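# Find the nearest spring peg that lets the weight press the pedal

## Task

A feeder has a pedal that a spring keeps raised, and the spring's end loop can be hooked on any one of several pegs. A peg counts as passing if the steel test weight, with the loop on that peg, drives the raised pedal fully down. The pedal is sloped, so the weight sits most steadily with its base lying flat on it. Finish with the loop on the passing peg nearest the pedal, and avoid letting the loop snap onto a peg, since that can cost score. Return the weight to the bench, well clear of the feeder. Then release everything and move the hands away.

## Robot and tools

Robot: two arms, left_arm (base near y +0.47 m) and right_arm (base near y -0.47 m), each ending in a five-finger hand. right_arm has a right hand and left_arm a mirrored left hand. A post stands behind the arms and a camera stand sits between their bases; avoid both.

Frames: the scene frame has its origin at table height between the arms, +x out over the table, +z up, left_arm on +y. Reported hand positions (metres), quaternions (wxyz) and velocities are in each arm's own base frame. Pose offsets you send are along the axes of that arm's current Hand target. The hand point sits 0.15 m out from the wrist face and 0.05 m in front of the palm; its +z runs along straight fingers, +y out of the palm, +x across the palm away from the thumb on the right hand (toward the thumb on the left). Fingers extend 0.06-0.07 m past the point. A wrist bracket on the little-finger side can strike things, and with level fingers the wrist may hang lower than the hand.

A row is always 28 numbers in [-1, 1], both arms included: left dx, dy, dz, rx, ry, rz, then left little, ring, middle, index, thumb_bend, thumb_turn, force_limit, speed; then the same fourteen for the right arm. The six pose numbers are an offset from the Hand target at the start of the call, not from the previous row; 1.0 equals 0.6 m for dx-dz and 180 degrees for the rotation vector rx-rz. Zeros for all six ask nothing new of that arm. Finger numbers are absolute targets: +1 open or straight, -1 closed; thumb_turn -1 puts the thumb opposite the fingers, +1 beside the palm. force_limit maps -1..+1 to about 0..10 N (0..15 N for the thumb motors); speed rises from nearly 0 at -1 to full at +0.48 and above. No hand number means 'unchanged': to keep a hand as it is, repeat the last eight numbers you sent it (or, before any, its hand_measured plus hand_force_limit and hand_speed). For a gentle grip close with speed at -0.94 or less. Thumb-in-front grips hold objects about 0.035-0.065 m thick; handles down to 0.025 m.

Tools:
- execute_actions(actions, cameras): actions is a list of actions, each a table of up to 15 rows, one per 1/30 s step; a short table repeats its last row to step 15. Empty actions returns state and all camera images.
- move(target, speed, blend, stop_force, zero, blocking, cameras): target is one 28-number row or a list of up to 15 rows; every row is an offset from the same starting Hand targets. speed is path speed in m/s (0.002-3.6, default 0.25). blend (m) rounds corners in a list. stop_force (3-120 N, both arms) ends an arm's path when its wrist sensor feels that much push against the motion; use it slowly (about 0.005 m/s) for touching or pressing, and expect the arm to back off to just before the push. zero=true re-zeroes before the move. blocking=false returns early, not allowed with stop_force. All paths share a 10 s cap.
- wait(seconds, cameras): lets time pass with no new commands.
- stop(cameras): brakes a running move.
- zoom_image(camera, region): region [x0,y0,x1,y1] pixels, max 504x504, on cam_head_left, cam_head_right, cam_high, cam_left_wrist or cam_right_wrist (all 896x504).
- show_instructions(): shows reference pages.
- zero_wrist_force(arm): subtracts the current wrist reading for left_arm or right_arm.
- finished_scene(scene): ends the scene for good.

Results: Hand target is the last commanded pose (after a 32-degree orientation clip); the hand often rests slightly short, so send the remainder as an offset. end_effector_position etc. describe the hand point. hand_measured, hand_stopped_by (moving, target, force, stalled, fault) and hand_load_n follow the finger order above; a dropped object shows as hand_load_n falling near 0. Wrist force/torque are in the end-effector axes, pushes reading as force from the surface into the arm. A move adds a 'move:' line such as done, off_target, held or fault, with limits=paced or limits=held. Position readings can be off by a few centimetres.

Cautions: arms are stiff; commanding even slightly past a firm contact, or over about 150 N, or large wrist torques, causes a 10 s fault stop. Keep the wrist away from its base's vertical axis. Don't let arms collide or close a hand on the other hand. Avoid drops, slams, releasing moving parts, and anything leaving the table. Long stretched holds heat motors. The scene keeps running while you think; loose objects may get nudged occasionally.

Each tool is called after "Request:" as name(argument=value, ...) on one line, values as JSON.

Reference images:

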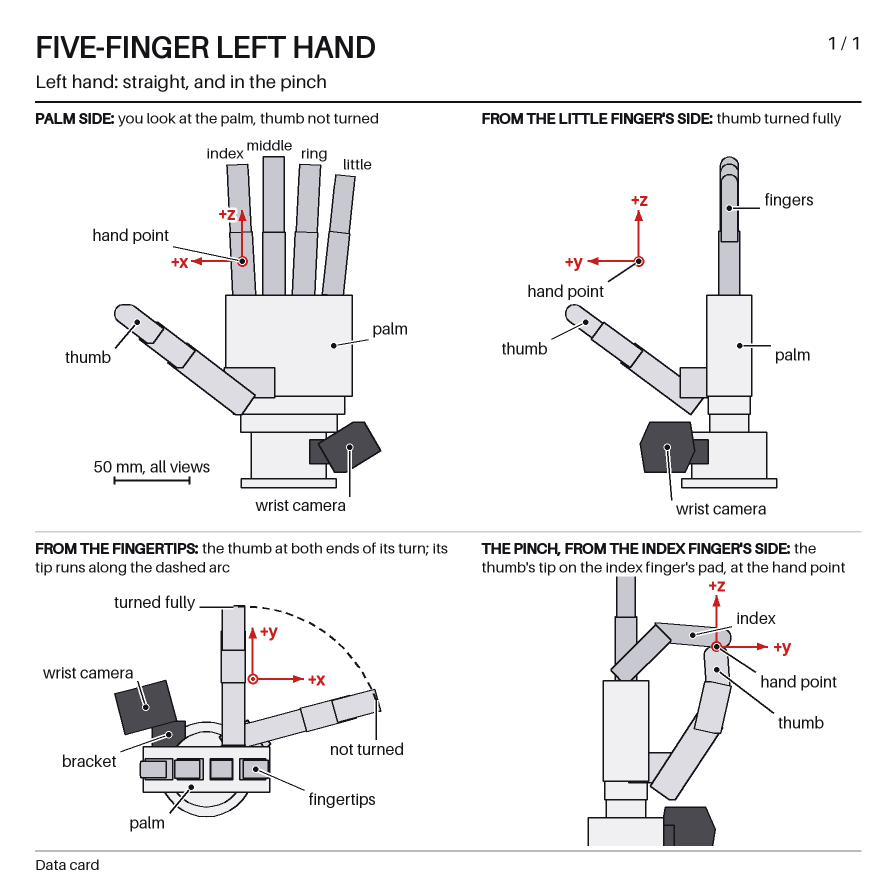

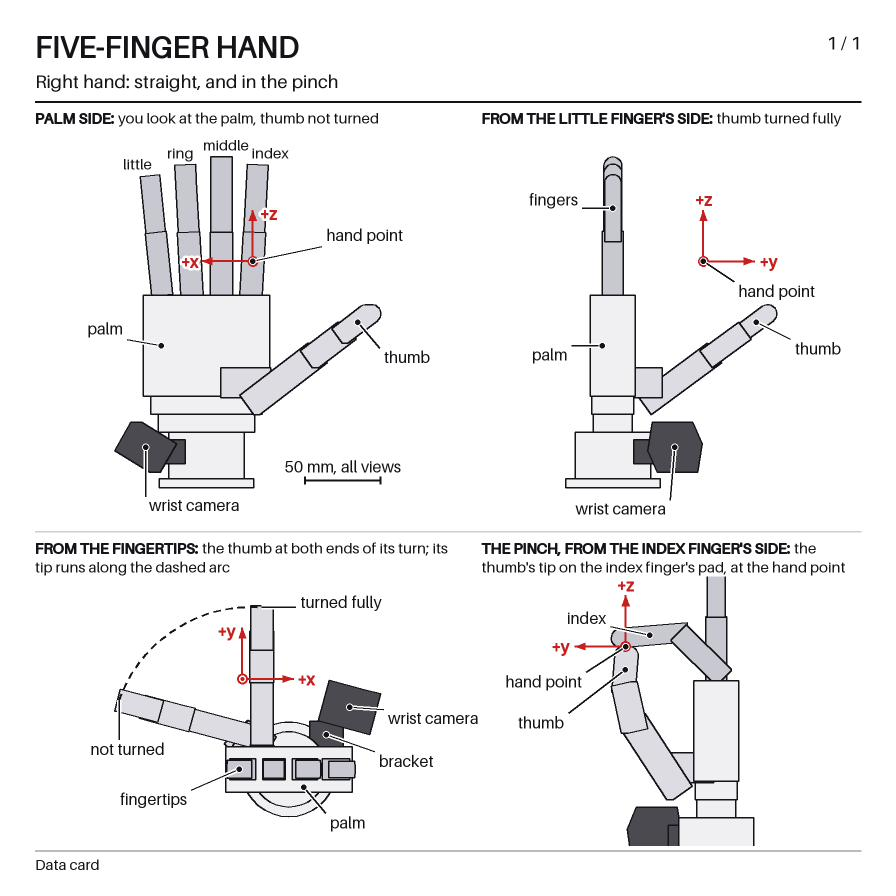

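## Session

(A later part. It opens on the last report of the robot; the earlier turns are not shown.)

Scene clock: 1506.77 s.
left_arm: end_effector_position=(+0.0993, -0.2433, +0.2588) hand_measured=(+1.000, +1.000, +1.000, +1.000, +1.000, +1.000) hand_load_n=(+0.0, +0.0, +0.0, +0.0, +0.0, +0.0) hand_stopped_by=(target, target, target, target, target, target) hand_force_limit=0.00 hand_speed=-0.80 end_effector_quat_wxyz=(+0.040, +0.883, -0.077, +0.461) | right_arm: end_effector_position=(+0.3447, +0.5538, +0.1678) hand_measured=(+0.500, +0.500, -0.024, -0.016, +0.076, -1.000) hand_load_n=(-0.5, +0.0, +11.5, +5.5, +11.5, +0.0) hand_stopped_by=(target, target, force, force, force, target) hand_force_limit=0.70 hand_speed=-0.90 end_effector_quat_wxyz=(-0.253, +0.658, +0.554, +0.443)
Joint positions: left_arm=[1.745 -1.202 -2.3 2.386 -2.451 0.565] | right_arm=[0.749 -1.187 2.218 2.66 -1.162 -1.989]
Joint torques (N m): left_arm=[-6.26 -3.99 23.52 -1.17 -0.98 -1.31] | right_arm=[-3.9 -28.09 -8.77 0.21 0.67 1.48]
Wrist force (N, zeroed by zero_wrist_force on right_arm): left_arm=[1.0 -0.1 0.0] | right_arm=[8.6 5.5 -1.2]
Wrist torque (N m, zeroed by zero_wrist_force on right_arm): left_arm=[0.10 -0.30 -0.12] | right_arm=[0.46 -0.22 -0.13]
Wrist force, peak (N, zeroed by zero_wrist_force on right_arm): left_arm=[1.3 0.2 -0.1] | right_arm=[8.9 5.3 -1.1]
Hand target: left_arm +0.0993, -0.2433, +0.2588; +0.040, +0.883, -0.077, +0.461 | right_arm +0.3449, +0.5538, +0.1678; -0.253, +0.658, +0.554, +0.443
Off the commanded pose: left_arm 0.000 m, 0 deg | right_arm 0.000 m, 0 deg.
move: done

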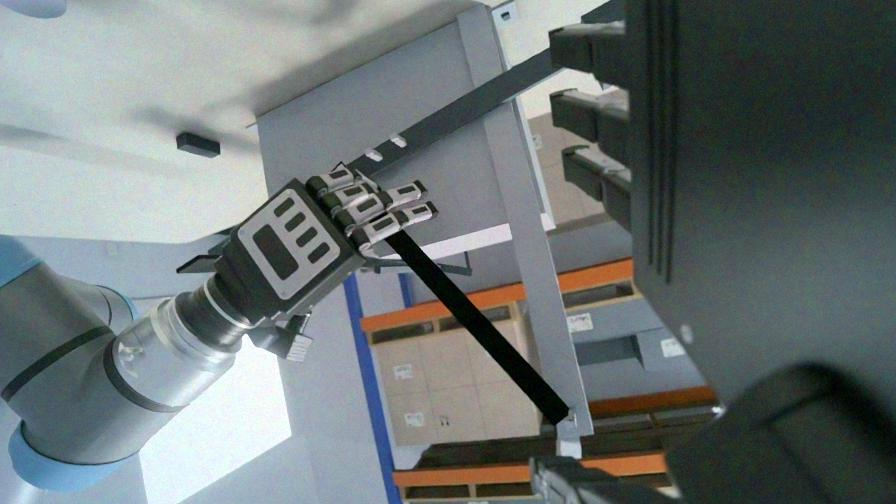

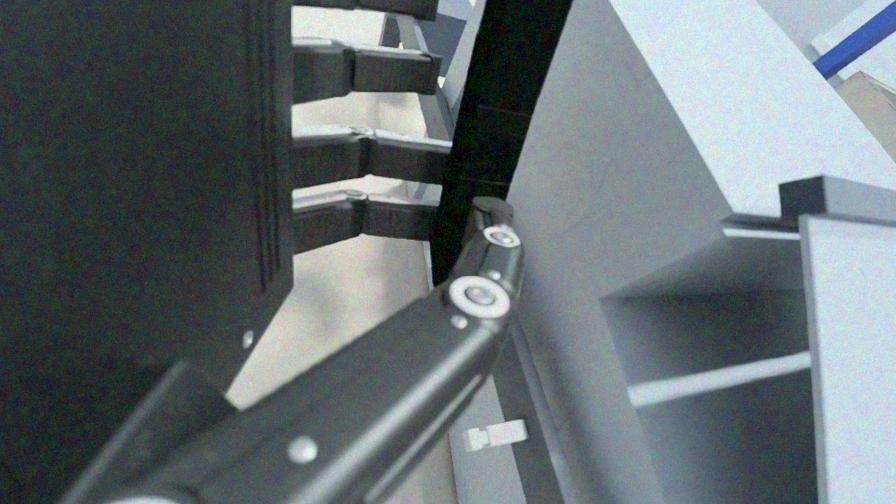

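Request:
execute_actions(actions=[])

Request:
zoom_image(camera="cam_head_left", region=[420, 250, 560, 370])

Request:
zoom_image(camera="cam_left_wrist", region=[300, 130, 390, 210])

Scene clock: 1516.00 s.
left_arm: end_effector_position=(+0.0993, -0.2433, +0.2588) hand_measured=(+1.000, +1.000, +1.000, +1.000, +1.000, +1.000) hand_load_n=(+0.0, +0.0, +0.0, +0.0, +0.0, +0.0) hand_stopped_by=(target, target, target, target, target, target) hand_force_limit=0.00 hand_speed=-0.80 end_effector_quat_wxyz=(+0.040, +0.883, -0.077, +0.461) | right_arm: end_effector_position=(+0.3449, +0.5538, +0.1678) hand_measured=(+0.500, +0.500, -0.024, -0.016, +0.076, -1.000) hand_load_n=(+0.0, +0.0, +11.0, +6.0, +11.5, +0.0) hand_stopped_by=(target, target, force, force, force, target) hand_force_limit=0.70 hand_speed=-0.90 end_effector_quat_wxyz=(-0.253, +0.658, +0.554, +0.443)
Joint positions: left_arm=[1.745 -1.202 -2.3 2.386 -2.451 0.565] | right_arm=[0.749 -1.186 2.218 2.66 -1.162 -1.989]
Joint velocities: within noise
Joint torques (N m): left_arm=[-5.49 -4.82 24.24 -1.43 -1.11 -1.42] | right_arm=[-13.37 -16.48 -13.67 1.05 0.95 -0.9]
Wrist force (N, zeroed by zero_wrist_force on right_arm): left_arm=[1.1 0.0 -0.3] | right_arm=[8.8 4.7 -1.0]
Wrist torque (N m, zeroed by zero_wrist_force on right_arm): left_arm=[0.13 -0.32 -0.12] | right_arm=[0.38 -0.25 -0.13]
Wrist force, peak (N, zeroed by zero_wrist_force on right_arm): left_arm=[1.3 0.1 0.0] | right_arm=[8.9 5.4 -1.4]
Hand target: left_arm +0.0993, -0.2433, +0.2588; +0.040, +0.883, -0.077, +0.461 | right_arm +0.3449, +0.5538, +0.1678; -0.253, +0.658, +0.554, +0.443
Off the commanded pose: left_arm 0.000 m, 0 deg | right_arm 0.000 m, 0 deg.

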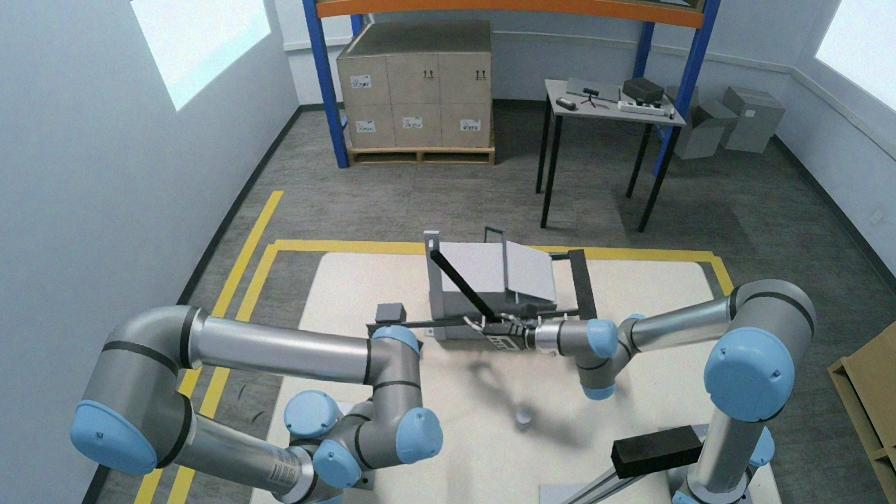

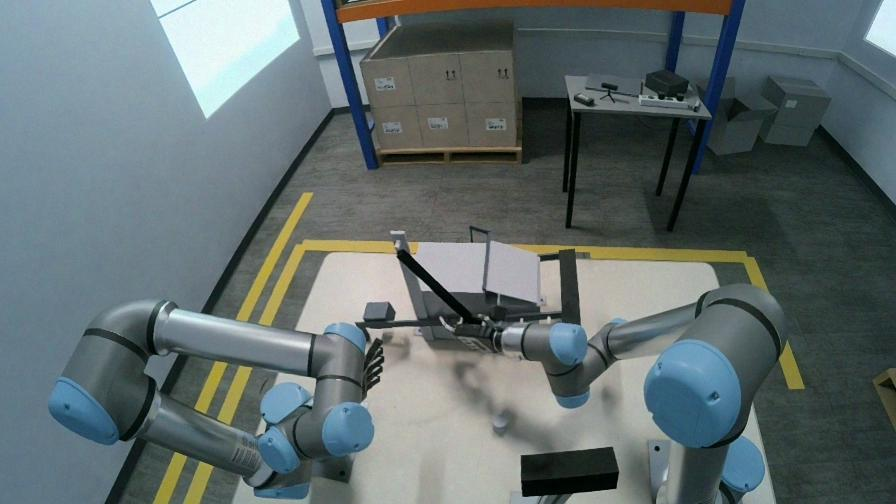

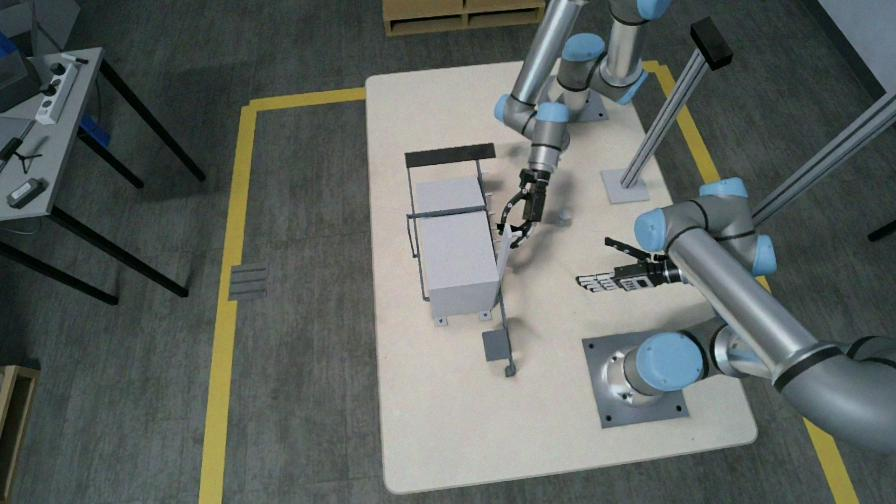

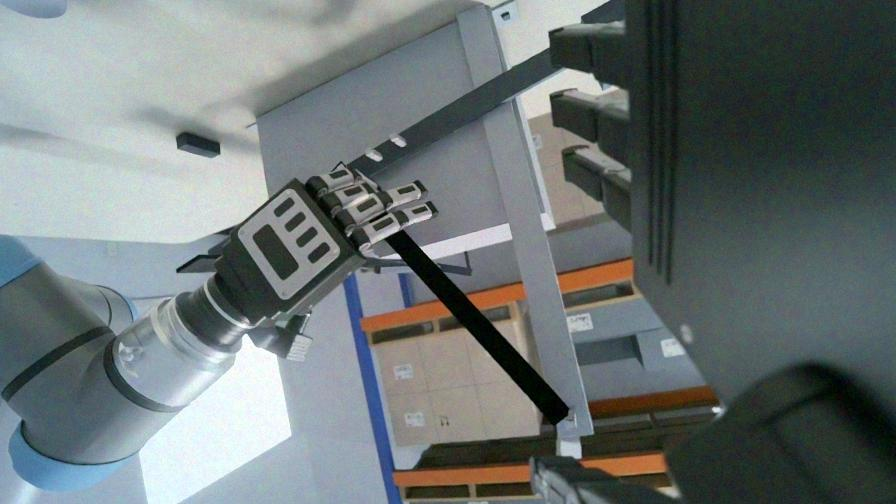

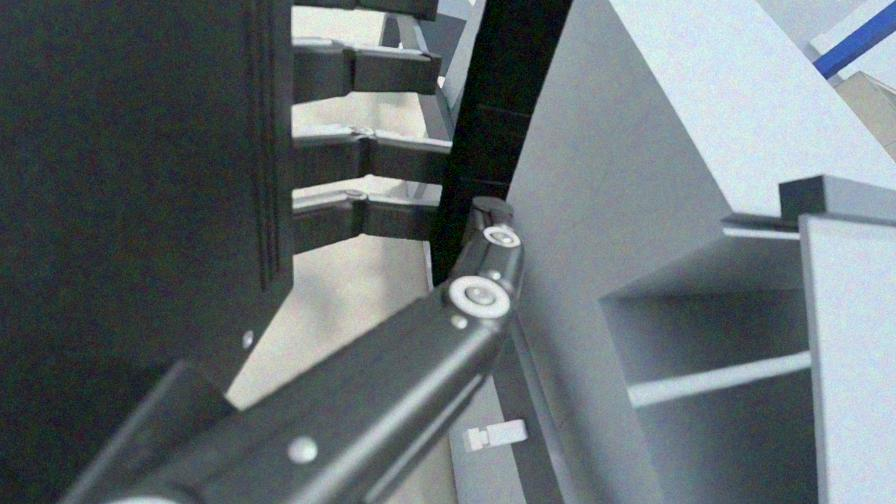

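Scaled by 3.600.

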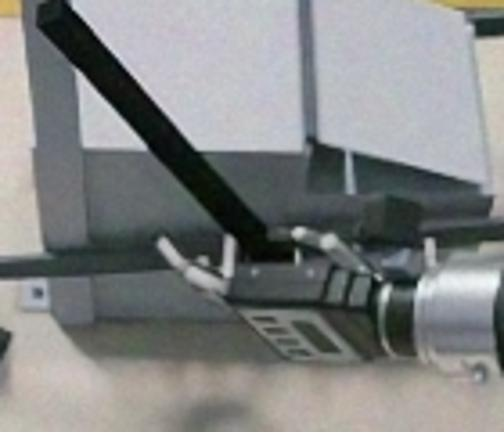

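Scaled by 5.600.

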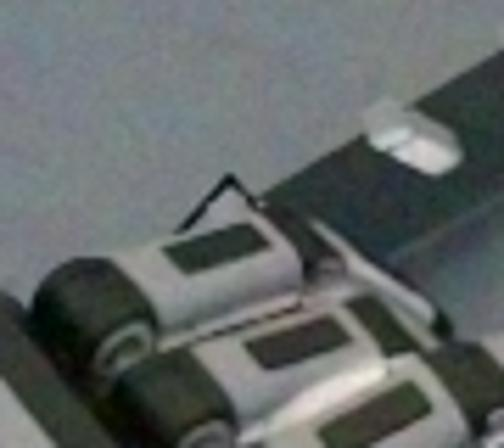

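Request:
move(target=[-0.0652,0.1638,0.0807,0,0.0998,0,1,1,1,1,1,1,0,-0.8, 0,0,0,0,0,0,0.5,0.5,-0.45,-0.45,-0.5,-1,0.7,-0.9], speed=0.1, cameras=["cam_left_wrist"])

Request:
zoom_image(camera="cam_left_wrist", region=[300, 50, 500, 200])

Scene clock: 1524.90 s.
left_arm: end_effector_position=(+0.0992, -0.3431, +0.1990) hand_measured=(+1.000, +1.000, +1.000, +1.000, +1.000, +1.000) hand_load_n=(+0.0, +0.0, +0.0, +0.0, +0.0, +0.0) hand_stopped_by=(target, target, target, target, target, target) hand_force_limit=0.00 hand_speed=-0.80 end_effector_quat_wxyz=(+0.052, +0.801, -0.070, +0.593) | right_arm: end_effector_position=(+0.3449, +0.5538, +0.1678) hand_measured=(+0.500, +0.500, -0.024, -0.016, +0.076, -1.000) hand_load_n=(+0.0, +0.0, +11.5, +5.5, +11.5, +0.0) hand_stopped_by=(target, target, force, force, force, target) hand_force_limit=0.70 hand_speed=-0.90 end_effector_quat_wxyz=(-0.253, +0.658, +0.554, +0.443)
Joint positions: left_arm=[1.564 -1.729 -2.251 2.91 -2.803 0.525] | right_arm=[0.749 -1.186 2.218 2.66 -1.162 -1.989]
Joint torques (N m): left_arm=[12.72 9 11.78 -1.72 -1.54 -1.96] | right_arm=[-12.73 -16.7 -12.86 0.84 1.09 -1.02]
Wrist force (N, zeroed by zero_wrist_force on right_arm): left_arm=[1.1 0.2 -0.5] | right_arm=[8.9 4.7 -1.2]
Wrist torque (N m, zeroed by zero_wrist_force on right_arm): left_arm=[0.20 -0.34 -0.22] | right_arm=[0.39 -0.25 -0.13]
Wrist force, peak (N, zeroed by zero_wrist_force on right_arm): left_arm=[1.5 -0.8 -0.1] | right_arm=[9.1 4.8 -1.3]
Hand target: left_arm +0.0993, -0.3431, +0.1990; +0.052, +0.801, -0.070, +0.593 | right_arm +0.3449, +0.5538, +0.1678; -0.253, +0.658, +0.554, +0.443
Off the commanded pose: left_arm 0.000 m, 0 deg | right_arm 0.000 m, 0 deg.
move: done

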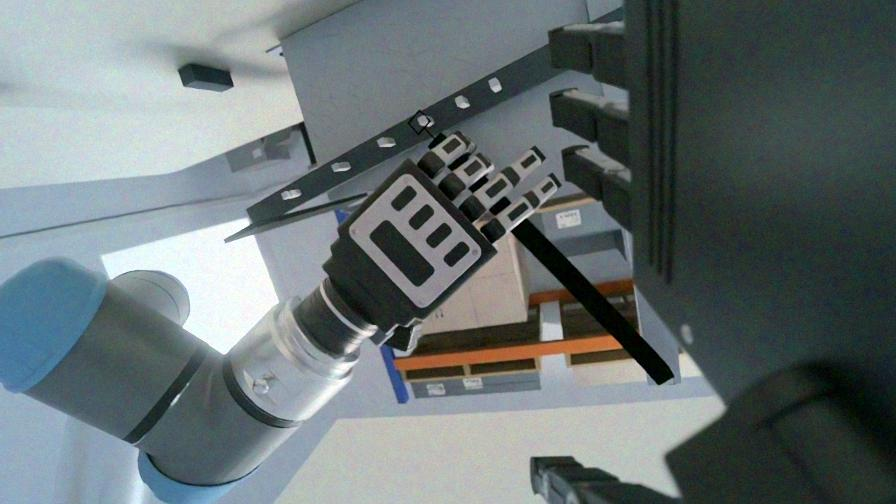

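Scaled by 2.520.

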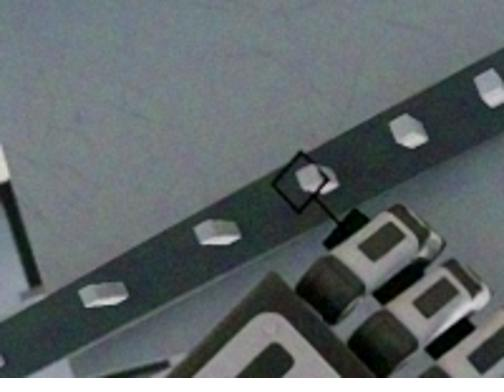

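Request:
zoom_image(camera="cam_left_wrist", region=[395, 95, 455, 150])

Scaled by 8.400.

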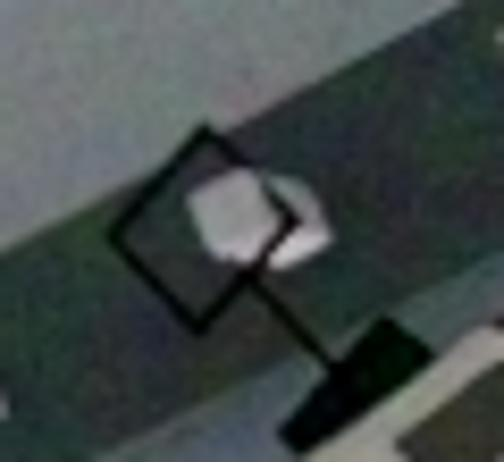

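Request:
move(target=[[0,0,0,0,0,0,1,1,1,1,1,1,0,-0.8, 0,0.0095,0.003,0,0,0,0.5,0.5,-0.45,-0.45,-0.5,-1,0.7,-0.9],[0,0,0,0,0,0,1,1,1,1,1,1,0,-0.8, 0.005,0.00675,0.01175,0,0,0,0.5,0.5,-0.45,-0.45,-0.5,-1,0.7,-0.9]], speed=0.015, cameras=["cam_left_wrist"])

Request:
zoom_image(camera="cam_left_wrist", region=[395, 95, 455, 150])

Scene clock: 1535.40 s.
left_arm: end_effector_position=(+0.0993, -0.3431, +0.1990) hand_measured=(+1.000, +1.000, +1.000, +1.000, +1.000, +1.000) hand_load_n=(+0.0, +0.0, +0.0, +0.0, +0.0, +0.0) hand_stopped_by=(target, target, target, target, target, target) hand_force_limit=0.00 hand_speed=-0.80 end_effector_quat_wxyz=(+0.052, +0.801, -0.070, +0.593) | right_arm: end_effector_position=(+0.3508, +0.5601, +0.1676) hand_measured=(+0.500, +0.500, -0.024, -0.016, +0.076, -1.000) hand_load_n=(+0.0, +0.0, +11.5, +5.0, +11.5, +0.0) hand_stopped_by=(target, target, force, force, force, target) hand_force_limit=0.70 hand_speed=-0.90 end_effector_quat_wxyz=(-0.253, +0.658, +0.554, +0.443)
Joint positions: left_arm=[1.564 -1.73 -2.251 2.91 -2.803 0.525] | right_arm=[0.75 -1.172 2.194 2.67 -1.163 -1.988]
Joint torques (N m): left_arm=[9.12 9.82 20.15 -3.05 -2.21 -1.53] | right_arm=[-8.66 -36.56 -1.09 -0.67 0.53 0.73]
Wrist force (N, zeroed by zero_wrist_force on right_arm): left_arm=[0.8 0.0 -0.6] | right_arm=[6.6 1.4 -2.8]
Wrist torque (N m, zeroed by zero_wrist_force on right_arm): left_arm=[0.18 -0.28 -0.21] | right_arm=[0.16 -0.09 -0.15]
Wrist force, peak (N, zeroed by zero_wrist_force on right_arm): left_arm=[1.4 0.4 -0.7] | right_arm=[10.2 1.6 -2.3]
Hand target: left_arm +0.0993, -0.3431, +0.1990; +0.052, +0.801, -0.070, +0.593 | right_arm +0.3509, +0.5600, +0.1677; -0.253, +0.658, +0.554, +0.443
Off the commanded pose: left_arm 0.000 m, 0 deg | right_arm 0.000 m, 0 deg.
move: done

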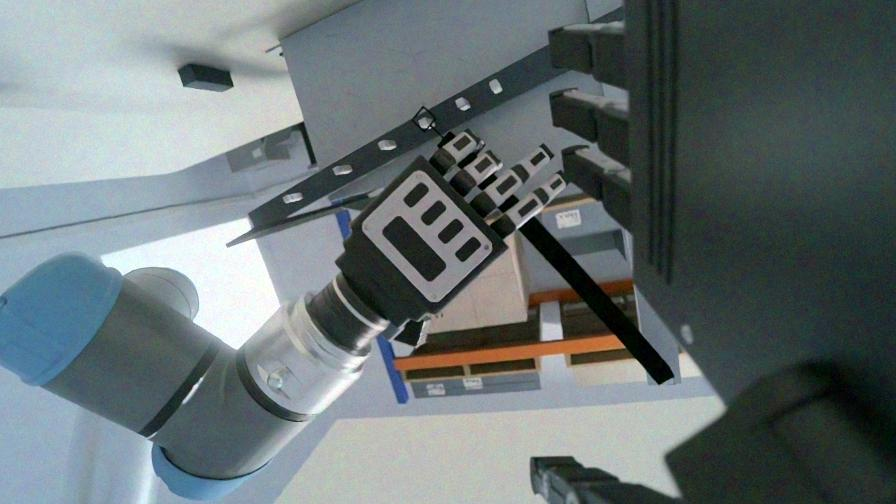

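Scaled by 8.400.

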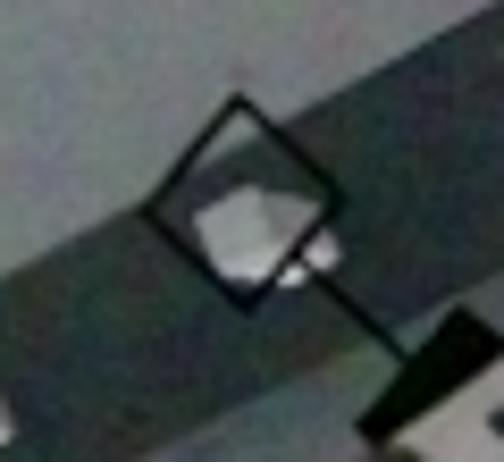

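Request:
move(target=[0,0,0,0,0,0,1,1,1,1,1,1,0,-0.8, 0.0067,0,0,0,0,0,0.5,0.5,-0.45,-0.45,-0.5,-1,0.7,-0.9], speed=0.015, cameras=["cam_left_wrist"])

Request:
zoom_image(camera="cam_left_wrist", region=[395, 95, 455, 150])

Scene clock: 1540.03 s.
left_arm: end_effector_position=(+0.0993, -0.3431, +0.1990) hand_measured=(+1.000, +1.000, +1.000, +1.000, +1.000, +1.000) hand_load_n=(+0.0, +0.0, +0.0, +0.0, +0.0, +0.0) hand_stopped_by=(target, target, target, target, target, target) hand_force_limit=0.00 hand_speed=-0.80 end_effector_quat_wxyz=(+0.052, +0.801, -0.070, +0.593) | right_arm: end_effector_position=(+0.3509, +0.5621, +0.1713) hand_measured=(+0.500, +0.500, -0.024, -0.016, +0.076, -1.000) hand_load_n=(+0.0, +0.0, +11.5, +5.0, +11.5, +0.0) hand_stopped_by=(target, target, force, force, force, target) hand_force_limit=0.70 hand_speed=-0.90 end_effector_quat_wxyz=(-0.253, +0.658, +0.554, +0.443)
Joint positions: left_arm=[1.564 -1.73 -2.251 2.91 -2.803 0.525] | right_arm=[0.754 -1.178 2.187 2.682 -1.166 -1.987]
Joint torques (N m): left_arm=[-4.16 10.9 20.27 -2.99 -2.01 -0.68] | right_arm=[6.2 -21.44 -3.52 -2.04 -0.4 1.7]
Wrist force (N, zeroed by zero_wrist_force on right_arm): left_arm=[1.1 0.5 -0.2] | right_arm=[6.3 1.5 -3.1]
Wrist torque (N m, zeroed by zero_wrist_force on right_arm): left_arm=[0.23 -0.32 -0.21] | right_arm=[0.21 -0.08 -0.14]
Wrist force, peak (N, zeroed by zero_wrist_force on right_arm): left_arm=[1.3 0.3 -0.6] | right_arm=[6.9 1.6 -3.0]
Hand target: left_arm +0.0993, -0.3431, +0.1990; +0.052, +0.801, -0.070, +0.593 | right_arm +0.3508, +0.5621, +0.1712; -0.253, +0.658, +0.554, +0.443
Off the commanded pose: left_arm 0.000 m, 0 deg | right_arm 0.000 m, 0 deg.
move: done

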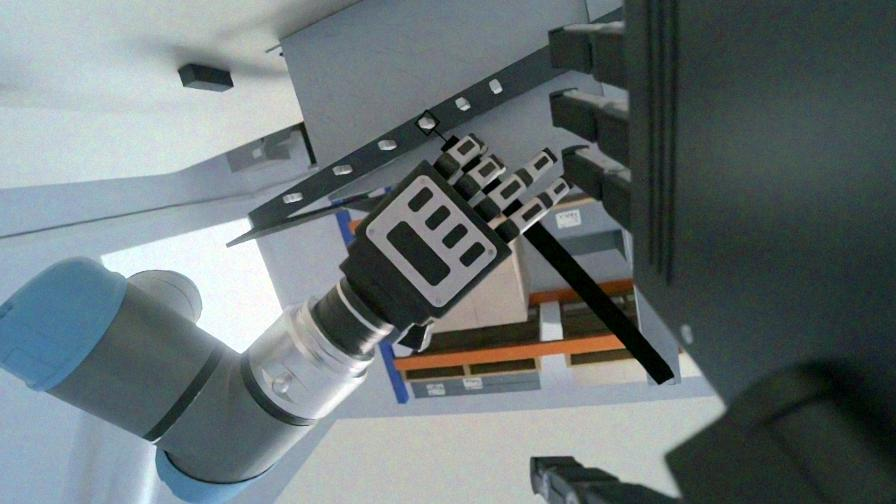

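Scaled by 8.400.

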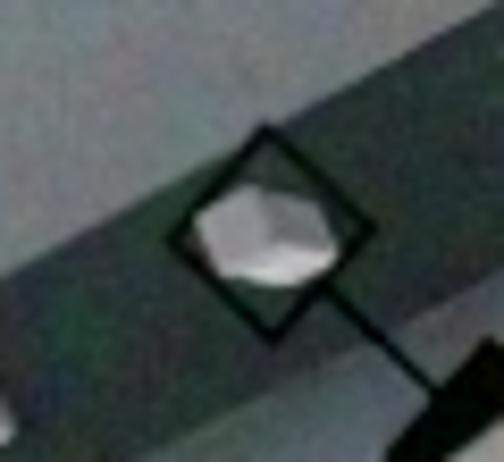

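Request:
move(target=[0,0,0,0,0,0,1,1,1,1,1,1,0,-0.8, 0,-0.0159,-0.005,0,0,0,0.5,0.5,-0.45,-0.45,-0.5,-1,0.7,-0.9], speed=0.015, cameras=["cam_left_wrist"])

Request:
zoom_image(camera="cam_left_wrist", region=[395, 95, 455, 150])

Scene clock: 1542.83 s.
left_arm: end_effector_position=(+0.0993, -0.3431, +0.1990) hand_measured=(+1.000, +1.000, +1.000, +1.000, +1.000, +1.000) hand_load_n=(+0.0, +0.0, +0.0, +0.0, +0.0, +0.0) hand_stopped_by=(target, target, target, target, target, target) hand_force_limit=0.00 hand_speed=-0.80 end_effector_quat_wxyz=(+0.052, +0.801, -0.070, +0.593) | right_arm: end_effector_position=(+0.3407, +0.5621, +0.1711) hand_measured=(+0.500, +0.500, -0.024, -0.016, +0.076, -1.000) hand_load_n=(+0.0, +0.0, +11.5, +5.0, +11.5, +0.0) hand_stopped_by=(target, target, force, force, force, target) hand_force_limit=0.70 hand_speed=-0.90 end_effector_quat_wxyz=(-0.253, +0.658, +0.554, +0.443)
Joint positions: left_arm=[1.564 -1.73 -2.251 2.91 -2.803 0.525] | right_arm=[0.77 -1.185 2.2 2.671 -1.18 -1.977]
Joint torques (N m): left_arm=[-9.5 12.26 20.42 -2.86 -2.16 -0.09] | right_arm=[-3.88 -29.85 -12.3 -0.6 0.37 1.16]
Wrist force (N, zeroed by zero_wrist_force on right_arm): left_arm=[1.3 0.2 -0.6] | right_arm=[6.2 2.3 -2.9]
Wrist torque (N m, zeroed by zero_wrist_force on right_arm): left_arm=[0.20 -0.36 -0.18] | right_arm=[0.29 -0.09 -0.11]
Wrist force, peak (N, zeroed by zero_wrist_force on right_arm): left_arm=[1.5 0.4 -0.3] | right_arm=[6.5 1.9 -2.8]
Hand target: left_arm +0.0993, -0.3431, +0.1990; +0.052, +0.801, -0.070, +0.593 | right_arm +0.3408, +0.5621, +0.1711; -0.253, +0.658, +0.554, +0.443
Off the commanded pose: left_arm 0.000 m, 0 deg | right_arm 0.000 m, 0 deg.
move: done

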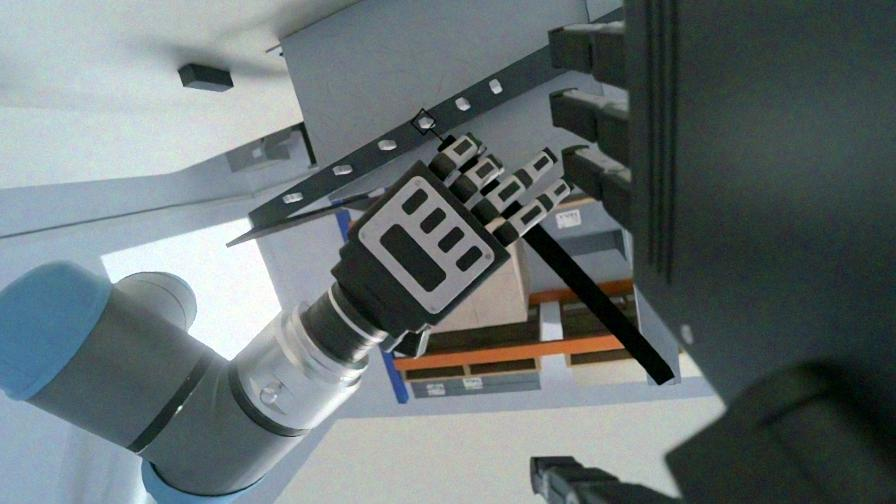

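Scaled by 8.400.

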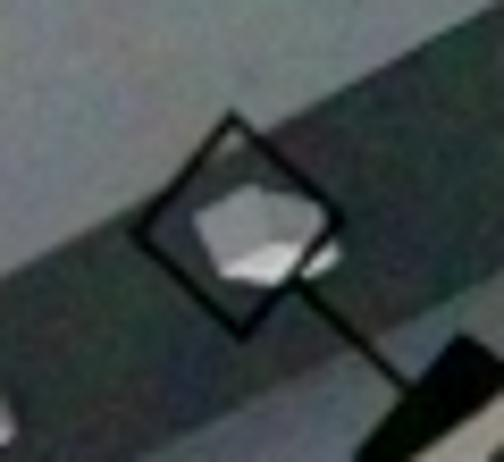

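Request:
move(target=[0,0,0,0,0,0,1,1,1,1,1,1,0,-0.8, 0,-0.0223,-0.007,0,0,0,0.5,0.5,-0.45,-0.45,-0.5,-1,0.7,-0.9], speed=0.02, cameras=["cam_left_wrist"])

Request:
zoom_image(camera="cam_left_wrist", region=[375, 65, 505, 165])

Scene clock: 1546.20 s.
left_arm: end_effector_position=(+0.0993, -0.3431, +0.1990) hand_measured=(+1.000, +1.000, +1.000, +1.000, +1.000, +1.000) hand_load_n=(+0.0, +0.0, +0.0, +0.0, +0.0, +0.0) hand_stopped_by=(target, target, target, target, target, target) hand_force_limit=0.00 hand_speed=-0.80 end_effector_quat_wxyz=(+0.052, +0.801, -0.070, +0.593) | right_arm: end_effector_position=(+0.3266, +0.5621, +0.1710) hand_measured=(+0.500, +0.500, -0.024, -0.016, +0.076, -1.000) hand_load_n=(+0.0, +0.0, +11.5, +5.0, +11.5, +0.0) hand_stopped_by=(target, target, force, force, force, target) hand_force_limit=0.70 hand_speed=-0.90 end_effector_quat_wxyz=(-0.253, +0.658, +0.554, +0.443)
Joint positions: left_arm=[1.564 -1.73 -2.251 2.91 -2.803 0.525] | right_arm=[0.794 -1.194 2.218 2.658 -1.201 -1.964]
Joint torques (N m): left_arm=[-8.88 13.66 19.84 -2.97 -1.98 0.75] | right_arm=[-11.87 -25.29 -13.61 0.3 1.06 0.02]
Wrist force (N, zeroed by zero_wrist_force on right_arm): left_arm=[1.2 0.2 -0.5] | right_arm=[6.1 3.2 -2.2]
Wrist torque (N m, zeroed by zero_wrist_force on right_arm): left_arm=[0.20 -0.34 -0.19] | right_arm=[0.34 -0.13 -0.08]
Wrist force, peak (N, zeroed by zero_wrist_force on right_arm): left_arm=[1.3 0.4 -0.6] | right_arm=[6.6 2.1 -2.8]
Hand target: left_arm +0.0993, -0.3431, +0.1990; +0.052, +0.801, -0.070, +0.593 | right_arm +0.3268, +0.5621, +0.1710; -0.253, +0.658, +0.554, +0.443
Off the commanded pose: left_arm 0.000 m, 0 deg | right_arm 0.000 m, 0 deg.
move: done

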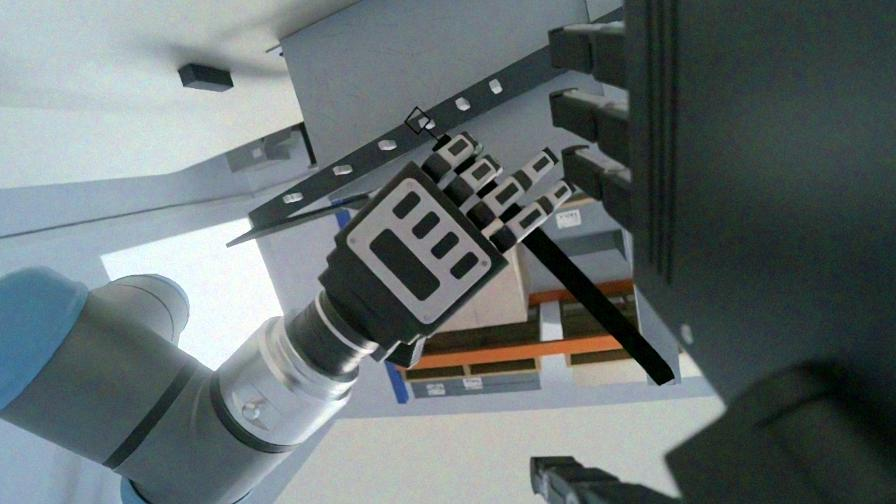

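Scaled by 3.877.

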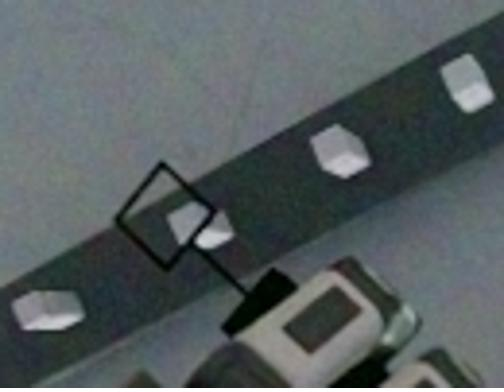

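Request:
move(target=[0,0,0,0,0,0,1,1,1,1,1,1,0,-0.8, 0.0189,-0.015,0.0477,0,0.0371,0.0117,0.5,0.5,-0.45,-0.45,-0.5,-1,0.7,-0.9], speed=0.03, cameras=["cam_left_wrist"])

Request:
zoom_image(camera="cam_left_wrist", region=[375, 65, 505, 165])

Scene clock: 1552.57 s.
left_arm: end_effector_position=(+0.0993, -0.3431, +0.1990) hand_measured=(+1.000, +1.000, +1.000, +1.000, +1.000, +1.000) hand_load_n=(+0.0, +0.0, +0.0, +0.0, +0.0, +0.0) hand_stopped_by=(target, target, target, target, target, target) hand_force_limit=0.00 hand_speed=-0.80 end_effector_quat_wxyz=(+0.052, +0.801, -0.070, +0.593) | right_arm: end_effector_position=(+0.3268, +0.5938, +0.1656) hand_measured=(+0.500, +0.500, -0.024, -0.016, +0.076, -1.000) hand_load_n=(+0.0, +0.0, +11.5, +5.0, +11.5, +0.0) hand_stopped_by=(target, target, force, force, force, target) hand_force_limit=0.70 hand_speed=-0.90 end_effector_quat_wxyz=(-0.293, +0.641, +0.526, +0.476)
Joint positions: left_arm=[1.564 -1.73 -2.251 2.91 -2.803 0.525] | right_arm=[0.82 -1.073 2.156 2.475 -1.184 -1.87]
Joint torques (N m): left_arm=[-9.56 14.63 20.51 -2.96 -2.07 1.47] | right_arm=[2.49 -39.05 -0.14 0.21 0.24 -1.41]
Wrist force (N, zeroed by zero_wrist_force on right_arm): left_arm=[0.9 0.2 -0.5] | right_arm=[5.3 3.2 -2.4]
Wrist torque (N m, zeroed by zero_wrist_force on right_arm): left_arm=[0.21 -0.29 -0.21] | right_arm=[0.34 -0.12 -0.05]
Wrist force, peak (N, zeroed by zero_wrist_force on right_arm): left_arm=[1.5 0.2 -0.4] | right_arm=[6.6 3.0 -2.2]
Hand target: left_arm +0.0993, -0.3431, +0.1990; +0.052, +0.801, -0.070, +0.593 | right_arm +0.3268, +0.5937, +0.1657; -0.293, +0.641, +0.526, +0.476
Off the commanded pose: left_arm 0.000 m, 0 deg | right_arm 0.000 m, 0 deg.
move: done

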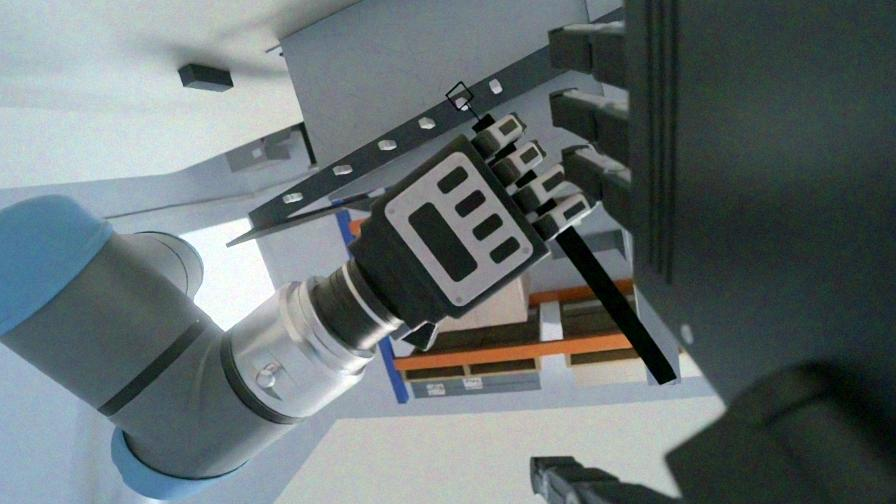

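Scaled by 3.877.

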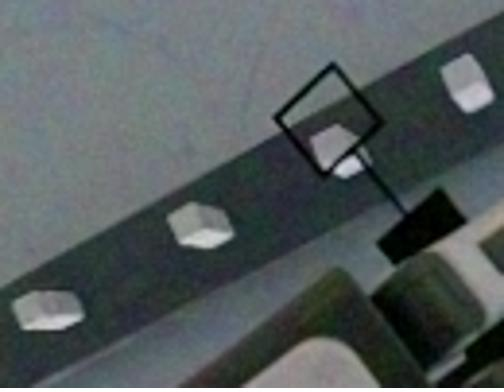

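Request:
move(target=[0,0,0,0,0,0,1,1,1,1,1,1,0,-0.8, 0.0025,0.0023,-0.0073,0,0,0,0.5,0.5,-0.45,-0.45,-0.5,-1,0.7,-0.9], speed=0.02, cameras=["cam_left_wrist"])

Request:
zoom_image(camera="cam_left_wrist", region=[430, 70, 490, 125])

Scene clock: 1561.67 s.
left_arm: end_effector_position=(+0.0993, -0.3431, +0.1990) hand_measured=(+1.000, +1.000, +1.000, +1.000, +1.000, +1.000) hand_load_n=(+0.0, +0.0, +0.0, +0.0, +0.0, +0.0) hand_stopped_by=(target, target, target, target, target, target) hand_force_limit=0.00 hand_speed=-0.80 end_effector_quat_wxyz=(+0.052, +0.801, -0.070, +0.593) | right_arm: end_effector_position=(+0.3269, +0.5899, +0.1689) hand_measured=(+0.500, +0.500, -0.024, -0.016, +0.076, -1.000) hand_load_n=(+0.0, +0.0, +11.5, +5.0, +11.5, +0.0) hand_stopped_by=(target, target, force, force, force, target) hand_force_limit=0.70 hand_speed=-0.90 end_effector_quat_wxyz=(-0.293, +0.641, +0.526, +0.476)
Joint positions: left_arm=[1.564 -1.73 -2.251 2.91 -2.803 0.525] | right_arm=[0.814 -1.086 2.166 2.48 -1.179 -1.873]
Joint torques (N m): left_arm=[-8.39 17.65 20.46 -2.89 -2.1 1.57] | right_arm=[7.49 -19.58 -13.13 -1.89 -0.92 -0.24]
Wrist force (N, zeroed by zero_wrist_force on right_arm): left_arm=[1.0 0.2 -0.6] | right_arm=[5.0 3.1 -2.3]
Wrist torque (N m, zeroed by zero_wrist_force on right_arm): left_arm=[0.20 -0.32 -0.20] | right_arm=[0.33 -0.11 0.08]
Wrist force, peak (N, zeroed by zero_wrist_force on right_arm): left_arm=[1.3 0.1 -0.8] | right_arm=[5.5 3.2 -2.6]
Hand target: left_arm +0.0993, -0.3431, +0.1990; +0.052, +0.801, -0.070, +0.593 | right_arm +0.3268, +0.5901, +0.1689; -0.293, +0.641, +0.526, +0.476
Off the commanded pose: left_arm 0.000 m, 0 deg | right_arm 0.000 m, 0 deg.
move: done

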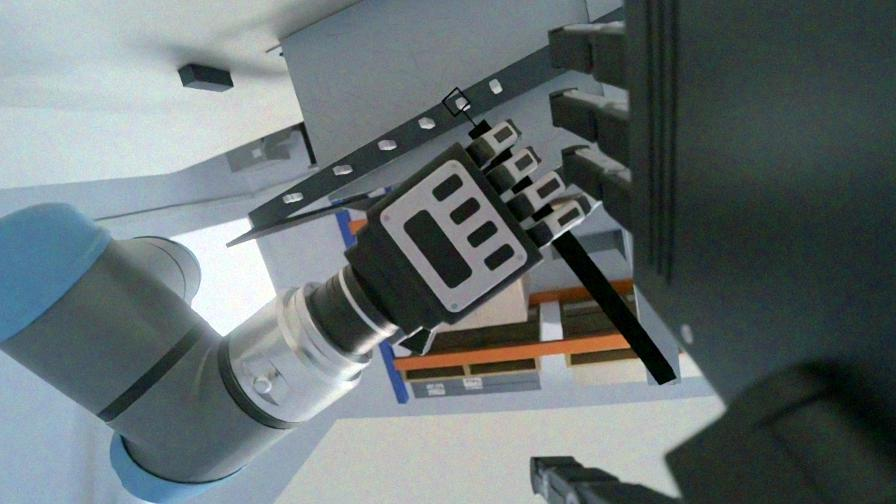

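Scaled by 8.400.

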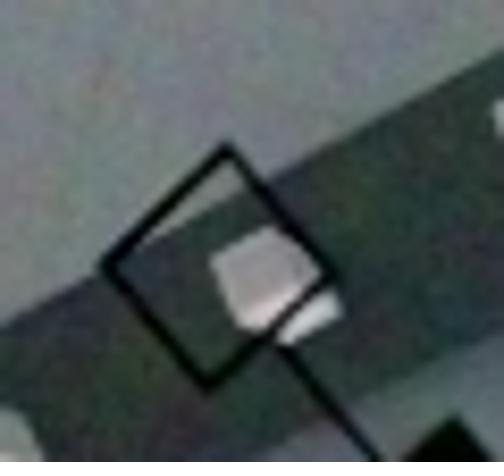

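Request:
move(target=[0,0,0,0,0,0,1,1,1,1,1,1,0,-0.8, 0,0.0154,0.0061,0,0,0,0.5,0.5,-0.45,-0.45,-0.5,-1,0.7,-0.9], speed=0.02, cameras=["cam_left_wrist"])

Request:
zoom_image(camera="cam_left_wrist", region=[430, 70, 490, 125])

Scene clock: 1565.10 s.
left_arm: end_effector_position=(+0.0993, -0.3431, +0.1990) hand_measured=(+1.000, +1.000, +1.000, +1.000, +1.000, +1.000) hand_load_n=(+0.0, +0.0, +0.0, +0.0, +0.0, +0.0) hand_stopped_by=(target, target, target, target, target, target) hand_force_limit=0.00 hand_speed=-0.80 end_effector_quat_wxyz=(+0.052, +0.801, -0.070, +0.593) | right_arm: end_effector_position=(+0.3370, +0.5907, +0.1686) hand_measured=(+0.500, +0.500, -0.024, -0.016, +0.076, -1.000) hand_load_n=(+0.0, +0.0, +11.5, +5.0, +11.5, +0.0) hand_stopped_by=(target, target, force, force, force, target) hand_force_limit=0.70 hand_speed=-0.90 end_effector_quat_wxyz=(-0.293, +0.641, +0.526, +0.476)
Joint positions: left_arm=[1.564 -1.73 -2.251 2.91 -2.803 0.525] | right_arm=[0.798 -1.079 2.152 2.49 -1.164 -1.88]
Joint torques (N m): left_arm=[-9.91 17.28 20.49 -2.94 -2.03 1.73] | right_arm=[13.41 -32.85 -1.23 -1.7 -1.05 0.18]
Wrist force (N, zeroed by zero_wrist_force on right_arm): left_arm=[1.0 -0.1 -0.4] | right_arm=[4.9 2.6 -2.5]
Wrist torque (N m, zeroed by zero_wrist_force on right_arm): left_arm=[0.14 -0.31 -0.18] | right_arm=[0.31 -0.08 0.06]
Wrist force, peak (N, zeroed by zero_wrist_force on right_arm): left_arm=[1.5 0.5 -0.6] | right_arm=[5.4 3.1 -2.4]
Hand target: left_arm +0.0993, -0.3431, +0.1990; +0.052, +0.801, -0.070, +0.593 | right_arm +0.3367, +0.5907, +0.1686; -0.293, +0.641, +0.526, +0.476
Off the commanded pose: left_arm 0.000 m, 0 deg | right_arm 0.000 m, 0 deg.
move: done

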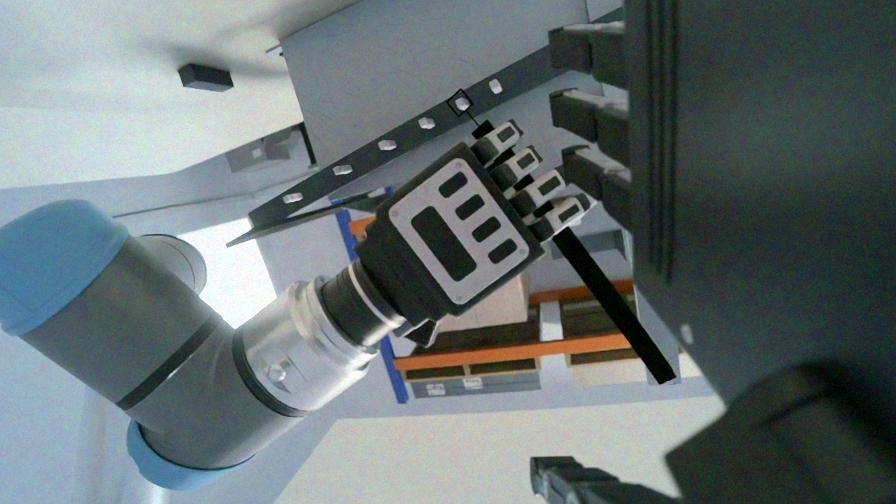

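Scaled by 8.400.

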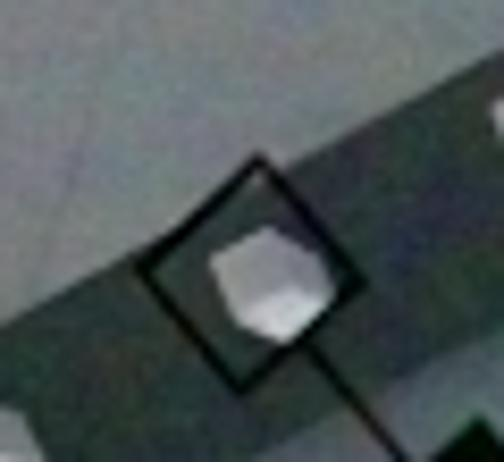

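Request:
move(target=[0,0,0,0,0,0,1,1,1,1,1,1,0,-0.8, -0.0017,0.0203,0.0047,0,0,0,0.5,0.5,-0.45,-0.45,-0.5,-1,0.7,-0.9], speed=0.02, cameras=["cam_left_wrist"])

Request:
zoom_image(camera="cam_left_wrist", region=[430, 70, 490, 125])

Scene clock: 1572.93 s.
left_arm: end_effector_position=(+0.0993, -0.3431, +0.1990) hand_measured=(+1.000, +1.000, +1.000, +1.000, +1.000, +1.000) hand_load_n=(+0.0, +0.0, +0.0, +0.0, +0.0, +0.0) hand_stopped_by=(target, target, target, target, target, target) hand_force_limit=0.00 hand_speed=-0.80 end_effector_quat_wxyz=(+0.052, +0.801, -0.070, +0.593) | right_arm: end_effector_position=(+0.3494, +0.5894, +0.1681) hand_measured=(+0.500, +0.500, -0.024, -0.016, +0.076, -1.000) hand_load_n=(+0.0, +0.0, +11.5, +5.0, +11.5, +0.0) hand_stopped_by=(target, target, force, force, force, target) hand_force_limit=0.70 hand_speed=-0.90 end_effector_quat_wxyz=(-0.293, +0.641, +0.526, +0.476)
Joint positions: left_arm=[1.564 -1.73 -2.251 2.91 -2.803 0.525] | right_arm=[0.776 -1.072 2.139 2.5 -1.144 -1.89]
Joint torques (N m): left_arm=[-9.92 19.51 21.02 -2.74 -2.24 1.65] | right_arm=[14.34 -30.54 -3.06 -1.81 -0.97 0.59]
Wrist force (N, zeroed by zero_wrist_force on right_arm): left_arm=[1.0 0.3 -0.4] | right_arm=[5.3 2.0 -2.9]
Wrist torque (N m, zeroed by zero_wrist_force on right_arm): left_arm=[0.22 -0.32 -0.20] | right_arm=[0.27 -0.10 0.05]
Wrist force, peak (N, zeroed by zero_wrist_force on right_arm): left_arm=[1.3 0.4 -0.7] | right_arm=[5.2 2.6 -2.7]
Hand target: left_arm +0.0993, -0.3431, +0.1990; +0.052, +0.801, -0.070, +0.593 | right_arm +0.3492, +0.5894, +0.1682; -0.293, +0.641, +0.526, +0.476
Off the commanded pose: left_arm 0.000 m, 0 deg | right_arm 0.000 m, 0 deg.
move: done

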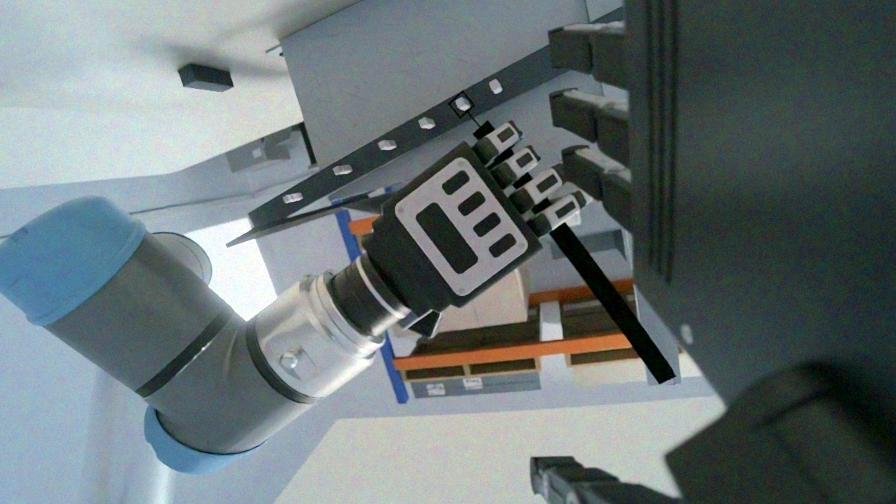

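Scaled by 8.400.

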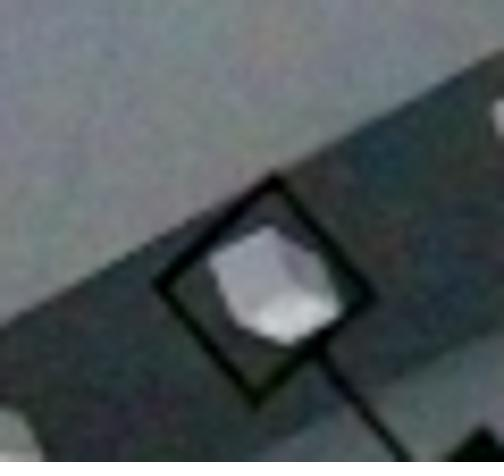

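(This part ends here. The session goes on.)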